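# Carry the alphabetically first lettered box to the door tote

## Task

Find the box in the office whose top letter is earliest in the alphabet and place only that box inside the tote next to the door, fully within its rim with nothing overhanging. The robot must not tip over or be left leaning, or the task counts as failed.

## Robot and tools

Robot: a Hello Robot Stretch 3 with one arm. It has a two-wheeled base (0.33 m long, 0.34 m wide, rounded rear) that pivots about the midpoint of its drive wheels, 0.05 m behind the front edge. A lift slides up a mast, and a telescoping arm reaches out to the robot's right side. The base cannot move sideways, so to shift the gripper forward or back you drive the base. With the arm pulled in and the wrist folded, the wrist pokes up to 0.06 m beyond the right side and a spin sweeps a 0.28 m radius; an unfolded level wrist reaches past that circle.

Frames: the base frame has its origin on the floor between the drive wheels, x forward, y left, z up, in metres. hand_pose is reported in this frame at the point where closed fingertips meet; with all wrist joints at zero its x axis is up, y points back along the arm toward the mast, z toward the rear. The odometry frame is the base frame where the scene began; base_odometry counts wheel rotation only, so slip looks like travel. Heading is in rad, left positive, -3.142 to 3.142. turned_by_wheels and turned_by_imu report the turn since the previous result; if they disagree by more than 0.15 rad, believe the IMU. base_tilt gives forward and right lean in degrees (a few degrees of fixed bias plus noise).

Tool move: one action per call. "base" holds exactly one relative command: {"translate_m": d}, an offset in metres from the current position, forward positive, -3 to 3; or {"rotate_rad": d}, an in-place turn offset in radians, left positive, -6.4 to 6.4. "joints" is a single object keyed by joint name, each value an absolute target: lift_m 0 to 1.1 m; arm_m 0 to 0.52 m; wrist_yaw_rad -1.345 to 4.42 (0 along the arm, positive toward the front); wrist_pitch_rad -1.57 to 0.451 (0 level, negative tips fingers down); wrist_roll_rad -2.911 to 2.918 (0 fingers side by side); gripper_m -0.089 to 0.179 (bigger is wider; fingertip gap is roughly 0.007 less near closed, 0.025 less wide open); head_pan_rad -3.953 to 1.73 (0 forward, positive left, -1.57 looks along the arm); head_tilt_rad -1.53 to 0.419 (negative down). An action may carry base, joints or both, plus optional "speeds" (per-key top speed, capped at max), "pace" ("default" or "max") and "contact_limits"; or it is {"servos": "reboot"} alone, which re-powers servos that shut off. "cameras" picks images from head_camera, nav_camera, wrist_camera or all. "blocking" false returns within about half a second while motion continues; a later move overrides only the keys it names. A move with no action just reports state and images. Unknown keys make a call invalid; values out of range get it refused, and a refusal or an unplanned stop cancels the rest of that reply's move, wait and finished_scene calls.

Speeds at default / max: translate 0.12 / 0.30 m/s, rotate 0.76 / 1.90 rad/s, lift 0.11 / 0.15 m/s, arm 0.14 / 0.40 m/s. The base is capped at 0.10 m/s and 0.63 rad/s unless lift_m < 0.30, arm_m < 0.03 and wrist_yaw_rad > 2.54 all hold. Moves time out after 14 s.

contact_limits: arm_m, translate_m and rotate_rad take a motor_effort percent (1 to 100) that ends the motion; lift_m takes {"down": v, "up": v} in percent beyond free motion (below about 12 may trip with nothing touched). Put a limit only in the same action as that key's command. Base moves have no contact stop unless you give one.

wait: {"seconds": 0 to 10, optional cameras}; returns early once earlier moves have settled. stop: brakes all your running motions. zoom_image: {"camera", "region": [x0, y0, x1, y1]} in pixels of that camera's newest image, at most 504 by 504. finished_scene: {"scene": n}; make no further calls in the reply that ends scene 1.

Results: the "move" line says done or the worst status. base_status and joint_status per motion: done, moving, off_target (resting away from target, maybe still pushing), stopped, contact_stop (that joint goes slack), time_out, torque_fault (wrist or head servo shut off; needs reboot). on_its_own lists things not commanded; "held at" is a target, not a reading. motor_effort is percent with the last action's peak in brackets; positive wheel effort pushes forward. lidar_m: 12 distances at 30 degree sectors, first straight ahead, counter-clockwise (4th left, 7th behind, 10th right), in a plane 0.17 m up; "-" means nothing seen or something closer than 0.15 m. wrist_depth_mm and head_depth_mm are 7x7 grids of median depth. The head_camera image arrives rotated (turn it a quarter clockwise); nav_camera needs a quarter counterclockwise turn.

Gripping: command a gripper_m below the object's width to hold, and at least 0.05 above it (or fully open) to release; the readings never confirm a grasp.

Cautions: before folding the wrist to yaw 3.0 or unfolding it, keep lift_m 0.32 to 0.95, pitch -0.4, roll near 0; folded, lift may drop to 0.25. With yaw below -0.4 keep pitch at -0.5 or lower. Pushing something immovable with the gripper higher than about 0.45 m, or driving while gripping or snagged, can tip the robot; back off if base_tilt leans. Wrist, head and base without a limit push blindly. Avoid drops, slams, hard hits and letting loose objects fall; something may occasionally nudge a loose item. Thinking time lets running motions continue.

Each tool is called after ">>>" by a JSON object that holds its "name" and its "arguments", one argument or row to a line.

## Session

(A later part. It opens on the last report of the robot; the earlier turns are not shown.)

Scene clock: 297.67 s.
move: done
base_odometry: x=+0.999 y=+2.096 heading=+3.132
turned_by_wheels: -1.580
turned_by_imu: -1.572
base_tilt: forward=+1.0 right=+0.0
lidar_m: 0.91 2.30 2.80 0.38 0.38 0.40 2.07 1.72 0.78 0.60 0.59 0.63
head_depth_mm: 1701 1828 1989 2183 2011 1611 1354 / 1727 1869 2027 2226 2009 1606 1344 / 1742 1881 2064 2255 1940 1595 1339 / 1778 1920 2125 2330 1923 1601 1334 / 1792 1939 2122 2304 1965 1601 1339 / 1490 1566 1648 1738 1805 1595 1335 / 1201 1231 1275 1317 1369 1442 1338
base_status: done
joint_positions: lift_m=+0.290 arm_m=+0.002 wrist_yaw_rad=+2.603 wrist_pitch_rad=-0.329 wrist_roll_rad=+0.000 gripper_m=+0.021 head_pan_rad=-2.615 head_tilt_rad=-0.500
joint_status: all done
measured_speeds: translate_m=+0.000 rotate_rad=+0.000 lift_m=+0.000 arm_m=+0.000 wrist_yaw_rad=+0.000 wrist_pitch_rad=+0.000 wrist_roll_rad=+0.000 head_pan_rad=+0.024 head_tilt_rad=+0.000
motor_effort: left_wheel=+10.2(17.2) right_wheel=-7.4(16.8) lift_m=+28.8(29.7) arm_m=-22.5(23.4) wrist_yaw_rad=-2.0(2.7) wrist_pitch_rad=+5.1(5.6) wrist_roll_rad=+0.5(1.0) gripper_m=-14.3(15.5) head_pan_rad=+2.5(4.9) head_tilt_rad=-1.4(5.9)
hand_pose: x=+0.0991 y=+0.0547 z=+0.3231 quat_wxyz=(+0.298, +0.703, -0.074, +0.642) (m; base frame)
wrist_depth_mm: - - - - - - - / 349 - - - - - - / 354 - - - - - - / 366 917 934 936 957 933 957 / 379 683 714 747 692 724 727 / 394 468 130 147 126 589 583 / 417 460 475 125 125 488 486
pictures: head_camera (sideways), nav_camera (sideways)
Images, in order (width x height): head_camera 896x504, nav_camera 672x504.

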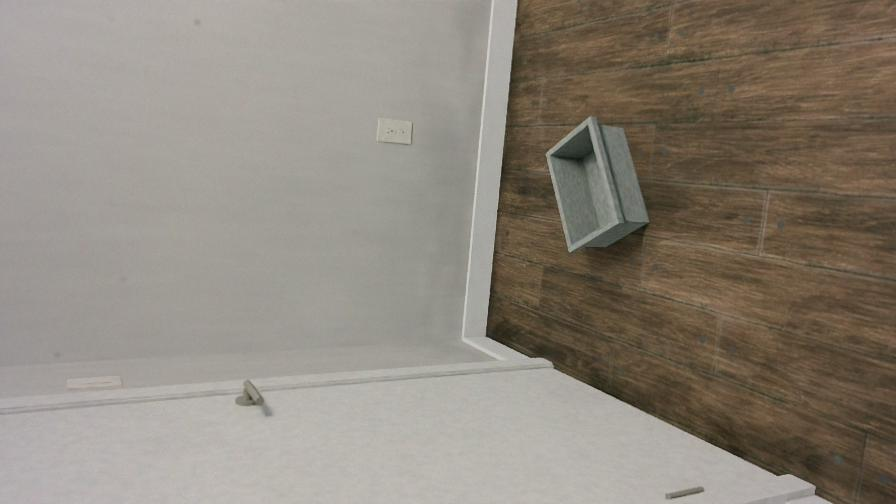

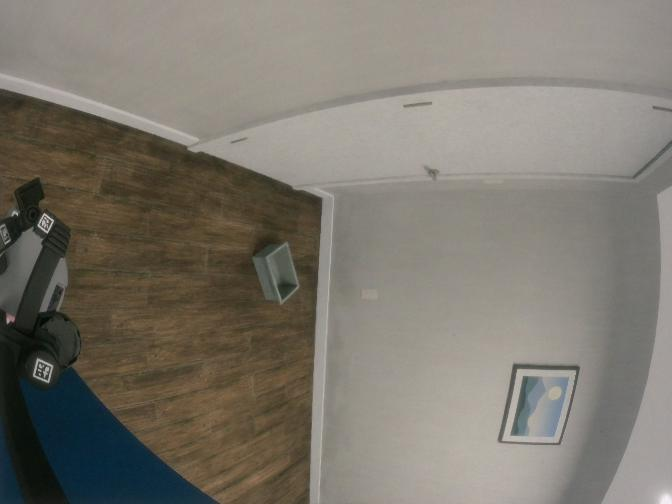

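>>> {"name": "move", "arguments": {
  "base": {"rotate_rad":0.4},
  "pace": "max"
}}

>>> {"name": "move", "arguments": {
  "base": {"translate_m":-0.88},
  "speeds": {"translate_m":0.2}
}}

>>> {"name": "move", "arguments": {
  "base": {"rotate_rad":-1.57},
  "joints": {"lift_m":0.5,"head_pan_rad":-1.6,"head_tilt_rad":-0.7},
  "pace": "max",
  "cameras": ["head_camera","nav_camera"]
}}

Scene clock: 322.77 s.
move: done
base_odometry: x=+0.999 y=+2.096 heading=-2.752
turned_by_wheels: +0.400
turned_by_imu: +0.399
base_tilt: forward=+0.8 right=+0.0
lidar_m: 1.93 2.79 0.39 0.37 0.38 2.13 2.03 0.88 0.62 0.59 0.60 0.80
head_depth_mm: 1660 1831 2040 2191 2021 1599 1350 / 1287 1450 1660 1982 2017 1598 1346 / 1066 1178 1327 1504 1729 1605 1342 / 906 990 1087 1207 1348 1507 1346 / 814 877 951 1045 1154 1283 1305 / 731 782 831 905 975 1069 1167 / 660 696 740 793 851 922 1009
base_status: done
joint_positions: lift_m=+0.290 arm_m=+0.002 wrist_yaw_rad=+2.603 wrist_pitch_rad=-0.329 wrist_roll_rad=+0.000 gripper_m=+0.021 head_pan_rad=-2.600 head_tilt_rad=-0.500
joint_status: not commanded
measured_speeds: all 0
motor_effort: left_wheel=-9.6(16.9) right_wheel=+9.5(15.0) lift_m=+27.9(28.6) arm_m=-20.5(20.8) wrist_yaw_rad=-2.3(2.6) wrist_pitch_rad=+4.9(5.6) wrist_roll_rad=+1.1(1.1) gripper_m=-14.5(15.0) head_pan_rad=+3.4(3.8) head_tilt_rad=-2.1(3.2)
hand_pose: x=+0.0991 y=+0.0547 z=+0.3231 quat_wxyz=(+0.298, +0.703, -0.074, +0.642) (m; base frame)
wrist_depth_mm: 312 345 - - - - - / 324 359 - - - - - / 335 383 - - - - - / 355 400 477 947 935 926 928 / 378 429 471 765 689 716 710 / 391 445 130 147 126 576 578 / 421 450 476 125 125 493 489
pictures: none

Scene clock: 329.10 s.
move: done
base_odometry: x=+1.813 y=+2.431 heading=-2.752
turned_by_wheels: +0.000
turned_by_imu: +0.002
base_tilt: forward=+1.0 right=-0.2
lidar_m: 2.07 0.66 0.77 1.89 1.74 1.22 1.16 0.92 0.65 0.60 0.65 0.86
head_depth_mm: 995 1060 1142 1238 1346 1492 1351 / 1048 1124 1212 1326 1440 1532 1338 / 1107 1180 1293 1408 1553 1597 1346 / 1007 1102 1210 1351 1501 1546 1334 / 844 914 981 1082 1190 1323 1333 / 762 813 869 939 1014 1115 1228 / 686 725 774 825 885 962 1047
base_status: done
joint_positions: lift_m=+0.290 arm_m=+0.002 wrist_yaw_rad=+2.603 wrist_pitch_rad=-0.329 wrist_roll_rad=+0.000 gripper_m=+0.021 head_pan_rad=-2.600 head_tilt_rad=-0.500
joint_status: not commanded
measured_speeds: all 0
motor_effort: left_wheel=-7.6(18.1) right_wheel=-1.5(5.6) lift_m=+26.7(28.2) arm_m=-23.0(23.7) wrist_yaw_rad=-1.7(2.4) wrist_pitch_rad=+5.0(5.6) wrist_roll_rad=+0.8(1.0) gripper_m=-14.6(15.3) head_pan_rad=+2.1(4.1) head_tilt_rad=-1.1(3.4)
hand_pose: x=+0.0991 y=+0.0547 z=+0.3231 quat_wxyz=(+0.298, +0.703, -0.074, +0.642) (m; base frame)
wrist_depth_mm: - - - - 580 - - / - - - - 620 - - / - - - - 669 - - / 925 941 930 937 712 873 936 / 709 708 716 750 697 718 718 / 583 595 130 147 126 587 584 / 489 491 474 125 125 488 494
pictures: none

Scene clock: 332.20 s.
move: done
base_odometry: x=+1.813 y=+2.431 heading=+1.962
turned_by_wheels: -1.570
turned_by_imu: -1.563
base_tilt: forward=+1.0 right=-0.1
lidar_m: 0.60 0.65 0.87 2.20 0.70 0.79 2.01 1.69 1.21 1.16 0.89 0.64
head_depth_mm: 994 1117 1266 1462 1614 1376 1209 / 995 1115 1270 1463 1609 1386 1204 / 995 1117 1262 1470 1616 1382 1195 / 996 1120 1272 1476 1616 1332 1177 / 999 1120 1275 1477 1642 1382 1192 / 997 1121 1266 1472 1613 1384 1180 / 1004 1120 1286 1487 1618 1385 1203
base_status: done
joint_positions: lift_m=+0.500 arm_m=+0.002 wrist_yaw_rad=+2.603 wrist_pitch_rad=-0.327 wrist_roll_rad=+0.000 gripper_m=+0.021 head_pan_rad=-1.596 head_tilt_rad=-0.701
joint_status: all done
measured_speeds: all 0
motor_effort: left_wheel=+9.2(14.9) right_wheel=-8.9(16.3) lift_m=+28.4(32.9) arm_m=-23.1(23.7) wrist_yaw_rad=-2.3(2.5) wrist_pitch_rad=+4.5(5.5) wrist_roll_rad=+0.7(0.9) gripper_m=-14.1(15.7) head_pan_rad=-3.6(4.8) head_tilt_rad=-2.6(6.2)
hand_pose: x=+0.0992 y=+0.0549 z=+0.5335 quat_wxyz=(+0.297, +0.703, -0.074, +0.642) (m; base frame)
wrist_depth_mm: - - - - - 535 453 / - - - - - 553 465 / - - - - - 543 483 / - - - - - - 506 / - - - - 151 - 538 / 857 885 130 147 126 - 478 / 718 716 702 125 125 607 526
pictures: head_camera (sideways), nav_camera (sideways)
Images, in order (width x height): head_camera 896x504, nav_camera 672x504.

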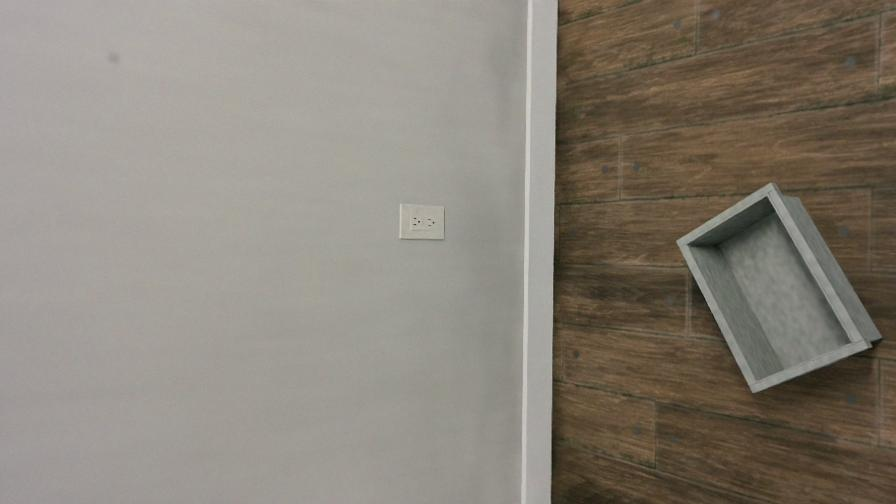

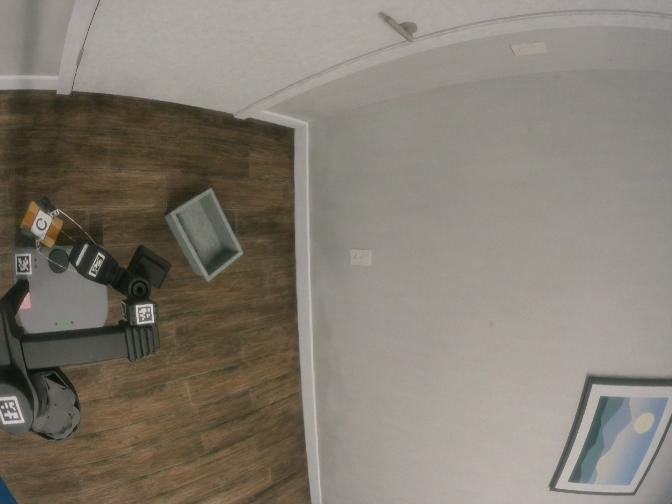

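>>> {"name": "move", "arguments": {
  "joints": {"wrist_yaw_rad":0.5,"wrist_pitch_rad":-0.4},
  "pace": "max"
}}

>>> {"name": "move", "arguments": {
  "base": {"translate_m":0.03},
  "joints": {"wrist_pitch_rad":-0.8,"arm_m":0.26,"lift_m":0.42},
  "speeds": {"arm_m":0.25},
  "cameras": ["all"]
}}

Scene clock: 345.57 s.
move: done
base_odometry: x=+1.813 y=+2.431 heading=+1.962
turned_by_wheels: +0.000
turned_by_imu: +0.001
base_tilt: forward=+0.8 right=-0.4
lidar_m: 0.60 0.65 0.87 2.21 0.70 0.79 2.01 1.70 1.21 1.16 0.90 0.64
head_depth_mm: 993 1106 1270 1461 1625 1378 1203 / 996 1114 1261 1479 1623 1388 1204 / 1000 1113 1267 1478 1617 1379 1206 / 996 1116 1261 1472 1608 1322 1153 / 997 1109 1267 1470 1608 1378 718 / 996 1117 1271 1477 1617 1376 1182 / 1000 1117 1273 1479 1614 1382 1205
base_status: not commanded
joint_positions: lift_m=+0.500 arm_m=+0.002 wrist_yaw_rad=+0.504 wrist_pitch_rad=-0.421 wrist_roll_rad=+0.000 gripper_m=+0.021 head_pan_rad=-1.600 head_tilt_rad=-0.701
joint_status: all done
measured_speeds: all 0
motor_effort: left_wheel=+9.2(9.5) right_wheel=-8.6(9.3) lift_m=+22.0(24.2) arm_m=-19.5(21.0) wrist_yaw_rad=-2.3(8.4) wrist_pitch_rad=+3.9(5.8) wrist_roll_rad=+0.6(0.9) gripper_m=-14.4(15.3) head_pan_rad=-3.8(4.8) head_tilt_rad=-1.1(2.5)
hand_pose: x=+0.0866 y=-0.3430 z=+0.5119 quat_wxyz=(+0.707, +0.316, -0.632, +0.029) (m; base frame)
wrist_depth_mm: - - 679 - - - - / - - 734 - - - - / - - 800 - - - - / - - - - - - - / - - 838 954 882 864 - / - 684 129 147 126 784 782 / 591 642 639 125 121 674 659
pictures: none

Scene clock: 348.57 s.
move: done
base_odometry: x=+1.802 y=+2.458 heading=+1.962
turned_by_wheels: +0.000
turned_by_imu: +0.001
base_tilt: forward=+1.1 right=-0.2
lidar_m: 0.57 0.62 0.83 2.10 0.70 0.79 2.02 1.70 1.21 1.16 0.86 0.61
head_depth_mm: 992 1122 1273 1475 1613 1378 1202 / 995 1112 1252 1479 1629 1388 631 / 992 1116 1265 1472 1615 716 1154 / 994 1118 1273 1460 1620 824 1160 / 993 1119 1267 1473 1621 1381 1183 / 996 1120 1267 1480 1618 1382 1204 / 998 1122 1272 1486 1630 1381 1209
base_status: done
joint_positions: lift_m=+0.420 arm_m=+0.260 wrist_yaw_rad=+0.503 wrist_pitch_rad=-0.815 wrist_roll_rad=+0.000 gripper_m=+0.021 head_pan_rad=-1.600 head_tilt_rad=-0.701
joint_status: all done
measured_speeds: all 0
motor_effort: left_wheel=+8.5(14.0) right_wheel=+0.7(6.0) lift_m=+22.8(23.9) arm_m=+23.9(26.4) wrist_yaw_rad=-2.0(2.5) wrist_pitch_rad=+2.3(5.8) wrist_roll_rad=+0.8(1.1) gripper_m=-14.8(15.3) head_pan_rad=-2.9(4.0) head_tilt_rad=+0.9(1.6)
hand_pose: x=+0.0547 y=-0.5437 z=+0.3557 quat_wxyz=(+0.699, +0.433, -0.559, -0.110) (m; base frame)
wrist_depth_mm: 500 547 857 - - - - / - 607 770 793 740 - - / - 684 686 688 693 675 - / 597 625 629 622 618 609 617 / 562 560 561 566 418 565 548 / 510 518 129 148 126 505 508 / 468 461 362 125 121 463 460
pictures: head_camera (sideways), nav_camera (sideways), wrist_camera
Images, in order (width x height): head_camera 896x504, nav_camera 672x504, wrist_camera 644x364.

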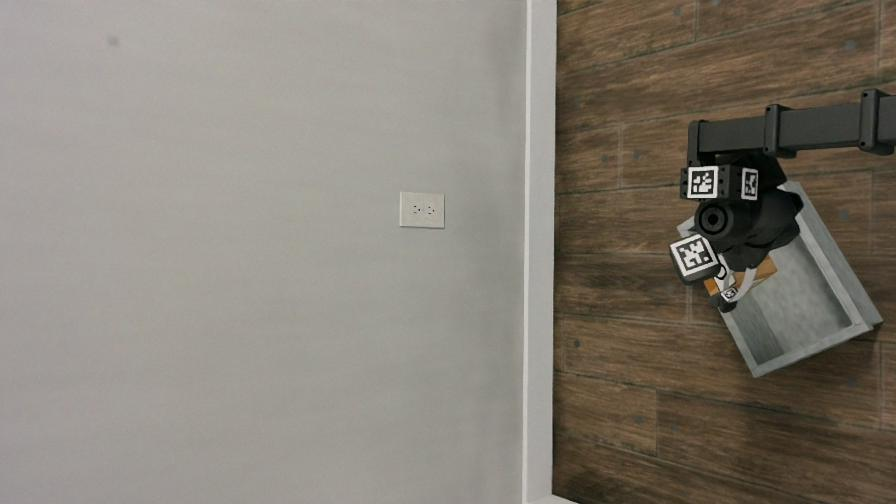

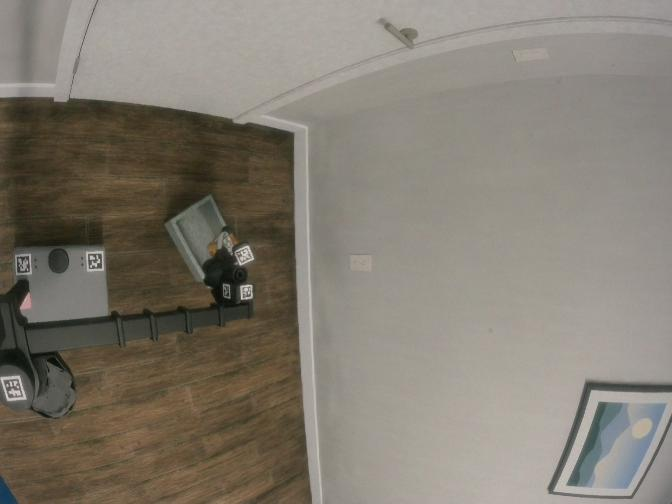

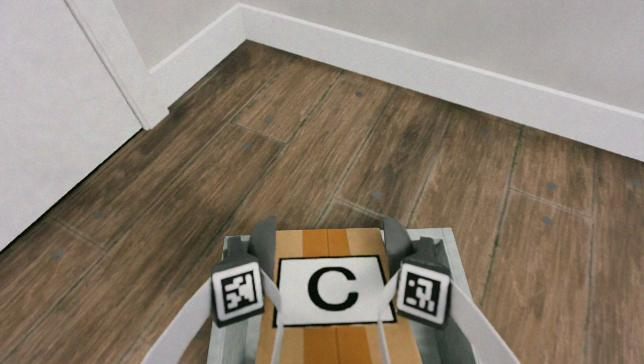

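>>> {"name": "move", "arguments": {
  "base": {"translate_m":-0.015},
  "joints": {"arm_m":0.31,"lift_m":0.26},
  "cameras": ["head_camera","wrist_camera"]
}}

Scene clock: 358.53 s.
move: done
base_odometry: x=+1.807 y=+2.444 heading=+1.962
turned_by_wheels: +0.000
turned_by_imu: +0.001
base_tilt: forward=+0.9 right=+0.0
lidar_m: 0.59 0.63 0.85 2.15 0.70 0.79 2.01 1.70 1.21 0.54 0.88 0.63
head_depth_mm: 992 1112 1261 1464 1630 1373 1207 / 997 1106 1262 1467 1621 1373 1205 / 994 1106 1278 1474 1632 1381 869 / 999 1110 1269 1480 1628 1268 1157 / 995 1111 1271 1469 1622 1384 1176 / 1001 1117 1274 1474 1617 1384 1203 / 1003 1117 1271 1473 1610 1377 1209
base_status: done
joint_positions: lift_m=+0.260 arm_m=+0.310 wrist_yaw_rad=+0.503 wrist_pitch_rad=-0.815 wrist_roll_rad=+0.000 gripper_m=+0.021 head_pan_rad=-1.600 head_tilt_rad=-0.700
joint_status: all done
measured_speeds: all 0
motor_effort: left_wheel=-3.9(6.3) right_wheel=-6.6(10.4) lift_m=+21.2(24.5) arm_m=+20.4(25.4) wrist_yaw_rad=-2.0(2.5) wrist_pitch_rad=+2.9(2.9) wrist_roll_rad=+0.8(1.0) gripper_m=-14.4(15.0) head_pan_rad=-2.5(4.3) head_tilt_rad=+2.1(2.7)
hand_pose: x=+0.0547 y=-0.5936 z=+0.1956 quat_wxyz=(+0.699, +0.433, -0.559, -0.110) (m; base frame)
wrist_depth_mm: 480 615 631 635 594 - - / 510 553 543 548 549 539 526 / 484 484 483 482 486 477 482 / 433 430 440 437 429 424 421 / 386 283 287 289 294 384 383 / 350 237 130 147 125 348 346 / 317 214 - 125 122 219 319
pictures: head_camera (sideways), wrist_camera
Images, in order (width x height): head_camera 896x504, wrist_camera 644x364.

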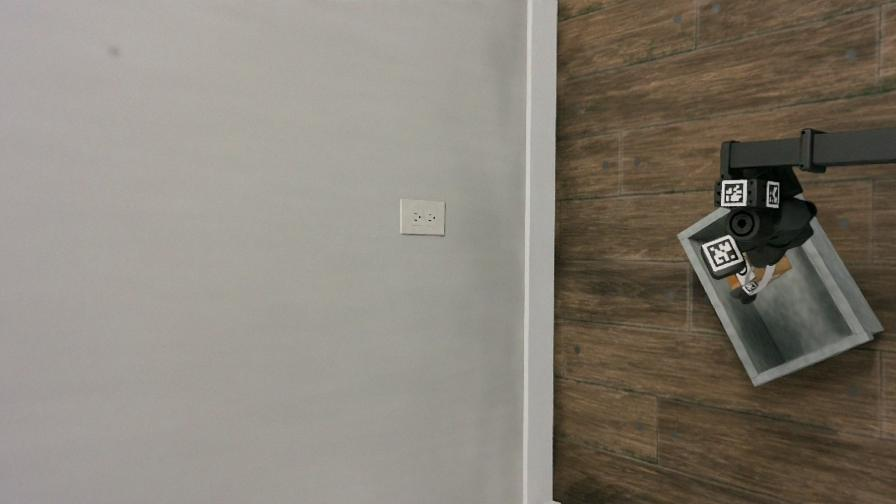

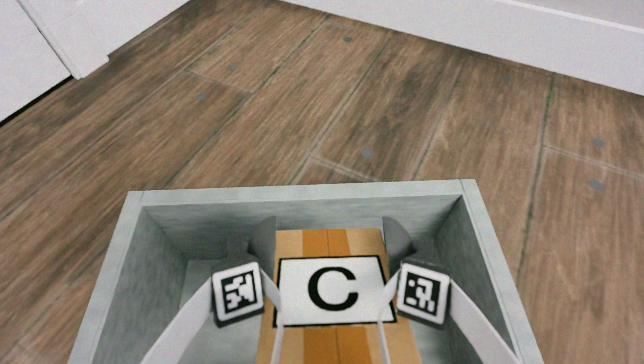

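>>> {"name": "move", "arguments": {
  "base": {"translate_m":0.02},
  "joints": {"arm_m":0.325,"lift_m":0.14},
  "contact_limits": {"lift_m":{"down":16}},
  "cameras": ["head_camera","wrist_camera"]
}}

Scene clock: 365.07 s.
move: done
base_odometry: x=+1.800 y=+2.463 heading=+1.962
turned_by_wheels: +0.000
turned_by_imu: +0.001
base_tilt: forward=+1.0 right=-0.1
lidar_m: 0.57 0.61 0.82 2.08 0.70 0.79 2.01 1.70 1.21 1.16 0.85 0.60
head_depth_mm: 993 1118 1269 1471 1615 1379 1207 / 995 1113 1264 1465 1616 1385 1198 / 992 1108 1268 1469 1616 1397 945 / 994 1112 1272 1465 1615 1322 1137 / 997 1116 1264 1480 1617 1379 1186 / 999 1114 1271 1475 1615 1386 1206 / 1000 1115 1274 1479 1608 1379 1206
base_status: done
joint_positions: lift_m=+0.140 arm_m=+0.325 wrist_yaw_rad=+0.503 wrist_pitch_rad=-0.816 wrist_roll_rad=+0.000 gripper_m=+0.021 head_pan_rad=-1.600 head_tilt_rad=-0.700
joint_status: all done
measured_speeds: all 0
motor_effort: left_wheel=+7.2(9.9) right_wheel=+3.8(9.2) lift_m=+21.2(23.7) arm_m=+23.7(27.3) wrist_yaw_rad=-2.1(2.6) wrist_pitch_rad=+2.9(3.0) wrist_roll_rad=+0.8(1.0) gripper_m=-14.6(16.3) head_pan_rad=-1.4(3.8) head_tilt_rad=+1.6(2.9)
contact_limits: lift_m down 16 (down: maximum 72; up: maximum 65)
hand_pose: x=+0.0547 y=-0.6086 z=+0.0756 quat_wxyz=(+0.699, +0.433, -0.559, -0.110) (m; base frame)
wrist_depth_mm: 427 425 424 422 425 416 422 / 366 377 377 371 370 375 365 / 169 175 173 175 179 182 176 / - 205 211 214 221 220 - / - - 240 179 158 - - / - - 130 147 125 - - / - - - 125 121 - -
pictures: head_camera (sideways), wrist_camera
Images, in order (width x height): head_camera 896x504, wrist_camera 644x364.

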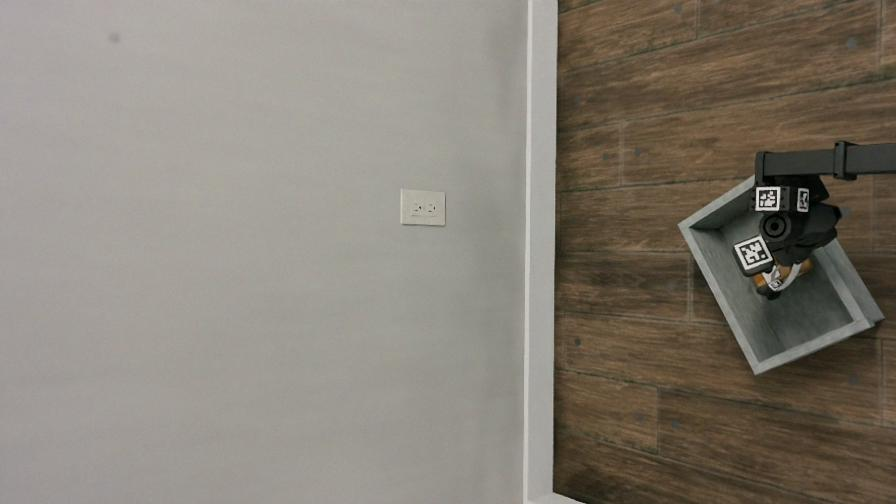

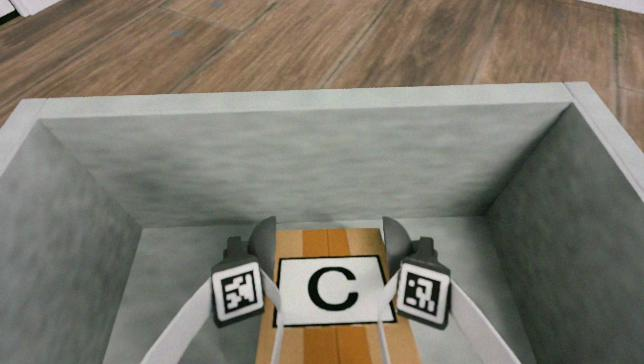

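>>> {"name": "move", "arguments": {
  "joints": {"lift_m":0.1},
  "contact_limits": {"lift_m":{"down":14}},
  "speeds": {"lift_m":0.04}
}}

>>> {"name": "move", "arguments": {
  "joints": {"gripper_m":0.125},
  "cameras": ["wrist_camera"]
}}

Scene clock: 368.90 s.
move: done
base_odometry: x=+1.800 y=+2.463 heading=+1.962
turned_by_wheels: +0.000
turned_by_imu: +0.001
base_tilt: forward=+1.1 right=+0.0
lidar_m: 0.57 0.61 0.82 2.09 0.70 0.79 2.01 1.70 1.21 1.16 0.85 0.60
head_depth_mm: 995 1105 1257 1456 1610 1383 1203 / 993 1112 1270 1463 1605 1387 1201 / 998 1109 1262 1467 1619 1373 958 / 993 1118 1273 1471 1619 1328 1136 / 995 1118 1268 1453 1614 1377 1195 / 998 1126 1276 1466 1617 1380 1199 / 1000 1116 1268 1468 1618 1381 1204
base_status: not commanded
joint_positions: lift_m=+0.100 arm_m=+0.325 wrist_yaw_rad=+0.503 wrist_pitch_rad=-0.775 wrist_roll_rad=+0.000 gripper_m=+0.021 head_pan_rad=-1.600 head_tilt_rad=-0.700
joint_status: all done
measured_speeds: all 0
motor_effort: left_wheel=+7.2(7.4) right_wheel=+4.0(4.4) lift_m=+25.5(25.5) arm_m=+22.4(23.3) wrist_yaw_rad=-2.1(2.5) wrist_pitch_rad=-5.0(9.1) wrist_roll_rad=+0.7(1.0) gripper_m=-15.2(15.5) head_pan_rad=-2.0(2.6) head_tilt_rad=+0.9(2.4)
contact_limits: lift_m down 14 (down: maximum 72; up: maximum 65)
hand_pose: x=+0.0586 y=-0.6157 z=+0.0422 quat_wxyz=(+0.701, +0.422, -0.567, -0.096) (m; base frame)
wrist_depth_mm: 393 393 399 407 403 405 388 / 141 143 141 146 150 146 144 / 160 166 164 166 169 171 - / 183 192 196 201 203 199 - / - - 150 164 151 - - / - 195 129 147 126 193 - / - - 176 134 139 176 -
pictures: none

Scene clock: 370.50 s.
move: done
base_odometry: x=+1.800 y=+2.463 heading=+1.962
turned_by_wheels: +0.000
turned_by_imu: +0.000
base_tilt: forward=+1.0 right=-0.1
lidar_m: 0.57 0.61 0.82 2.08 0.70 0.79 2.01 1.70 1.21 1.16 0.85 0.60
head_depth_mm: 995 1118 1268 1451 1611 1380 1209 / 991 1113 1270 1471 1616 1389 1206 / 996 1110 1265 1454 1597 1388 961 / 999 1116 1264 1466 1620 1331 1143 / 993 1117 1274 1468 1619 1380 1185 / 997 1115 1281 1467 1621 1386 1210 / 997 1114 1269 1485 1624 1377 1200
base_status: not commanded
joint_positions: lift_m=+0.100 arm_m=+0.325 wrist_yaw_rad=+0.503 wrist_pitch_rad=-0.809 wrist_roll_rad=+0.000 gripper_m=+0.125 head_pan_rad=-1.600 head_tilt_rad=-0.700
joint_status: all done
measured_speeds: all 0
motor_effort: left_wheel=+7.1(7.3) right_wheel=+3.6(4.4) lift_m=+26.7(27.0) arm_m=+21.7(22.5) wrist_yaw_rad=-1.9(2.1) wrist_pitch_rad=+1.2(5.0) wrist_roll_rad=+0.7(0.9) gripper_m=+0.9(91.0) head_pan_rad=-2.1(2.5) head_tilt_rad=+1.4(2.3)
contact_limits: lift_m down 14 (down: maximum 72; up: maximum 65)
hand_pose: x=+0.0553 y=-0.6098 z=+0.0367 quat_wxyz=(+0.699, +0.431, -0.560, -0.108) (m; base frame)
wrist_depth_mm: 374 369 368 370 371 139 140 / 142 145 145 148 154 152 153 / 166 170 171 174 177 180 - / - 203 201 204 215 209 - / - - - 155 - - - / - 124 185 141 184 123 - / - 127 172 130 171 168 92
pictures: wrist_camera
Images, in order (width x height): wrist_camera 644x364.

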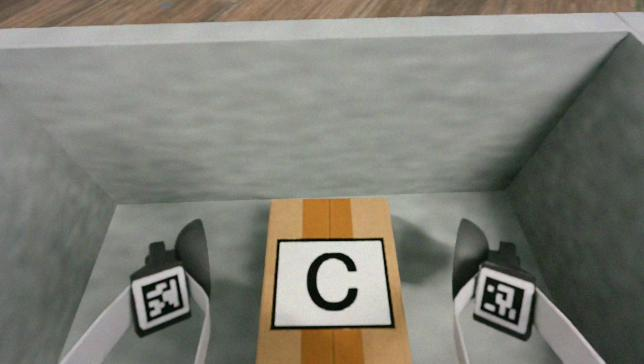

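Raise and finish.

>>> {"name": "move", "arguments": {
  "joints": {"lift_m":0.32},
  "cameras": ["wrist_camera"]
}}

Scene clock: 374.37 s.
move: done
base_odometry: x=+1.800 y=+2.463 heading=+1.962
turned_by_wheels: +0.000
turned_by_imu: +0.001
base_tilt: forward=+1.1 right=-0.2
lidar_m: 0.57 0.61 0.82 2.09 0.70 0.79 2.01 1.70 1.21 1.16 0.85 0.60
head_depth_mm: 991 1103 1264 1454 1609 1386 1216 / 993 1114 1262 1470 1609 1376 1177 / 997 1114 1271 1468 1618 834 1163 / 991 1111 1262 1466 1610 1243 1159 / 1000 1105 1261 1473 1606 1375 1199 / 992 1122 1270 1468 1614 1375 1202 / 1000 1120 1263 1473 1621 1387 1205
base_status: not commanded
joint_positions: lift_m=+0.320 arm_m=+0.325 wrist_yaw_rad=+0.503 wrist_pitch_rad=-0.810 wrist_roll_rad=+0.000 gripper_m=+0.125 head_pan_rad=-1.600 head_tilt_rad=-0.700
joint_status: all done
measured_speeds: all 0
motor_effort: left_wheel=+7.0(7.4) right_wheel=+4.0(4.7) lift_m=+30.3(32.7) arm_m=+20.1(21.4) wrist_yaw_rad=-1.5(2.3) wrist_pitch_rad=+1.4(2.0) wrist_roll_rad=+0.8(1.0) gripper_m=+0.2(1.2) head_pan_rad=-1.2(3.1) head_tilt_rad=-0.2(2.1)
hand_pose: x=+0.0552 y=-0.6096 z=+0.2566 quat_wxyz=(+0.699, +0.431, -0.560, -0.108) (m; base frame)
wrist_depth_mm: 472 - 724 - - - - / 506 632 649 638 635 - - / 512 568 567 562 567 562 545 / 504 501 505 502 495 497 502 / 449 454 461 465 458 449 447 / 411 124 342 350 334 126 410 / - 123 - 327 - 122 369
pictures: wrist_camera
Images, in order (width x height): wrist_camera 644x364.

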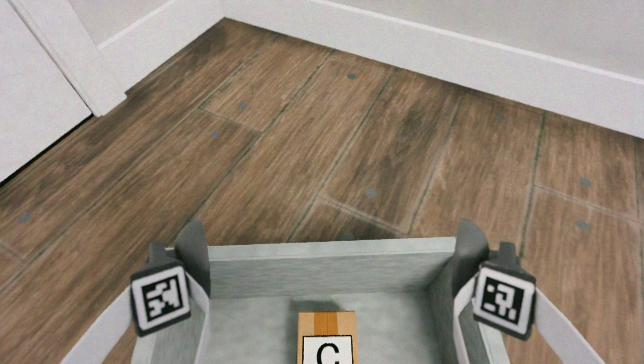

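>>> {"name": "finished_scene", "arguments": {
  "scene": 2
}}

The scene is finished: the task was done.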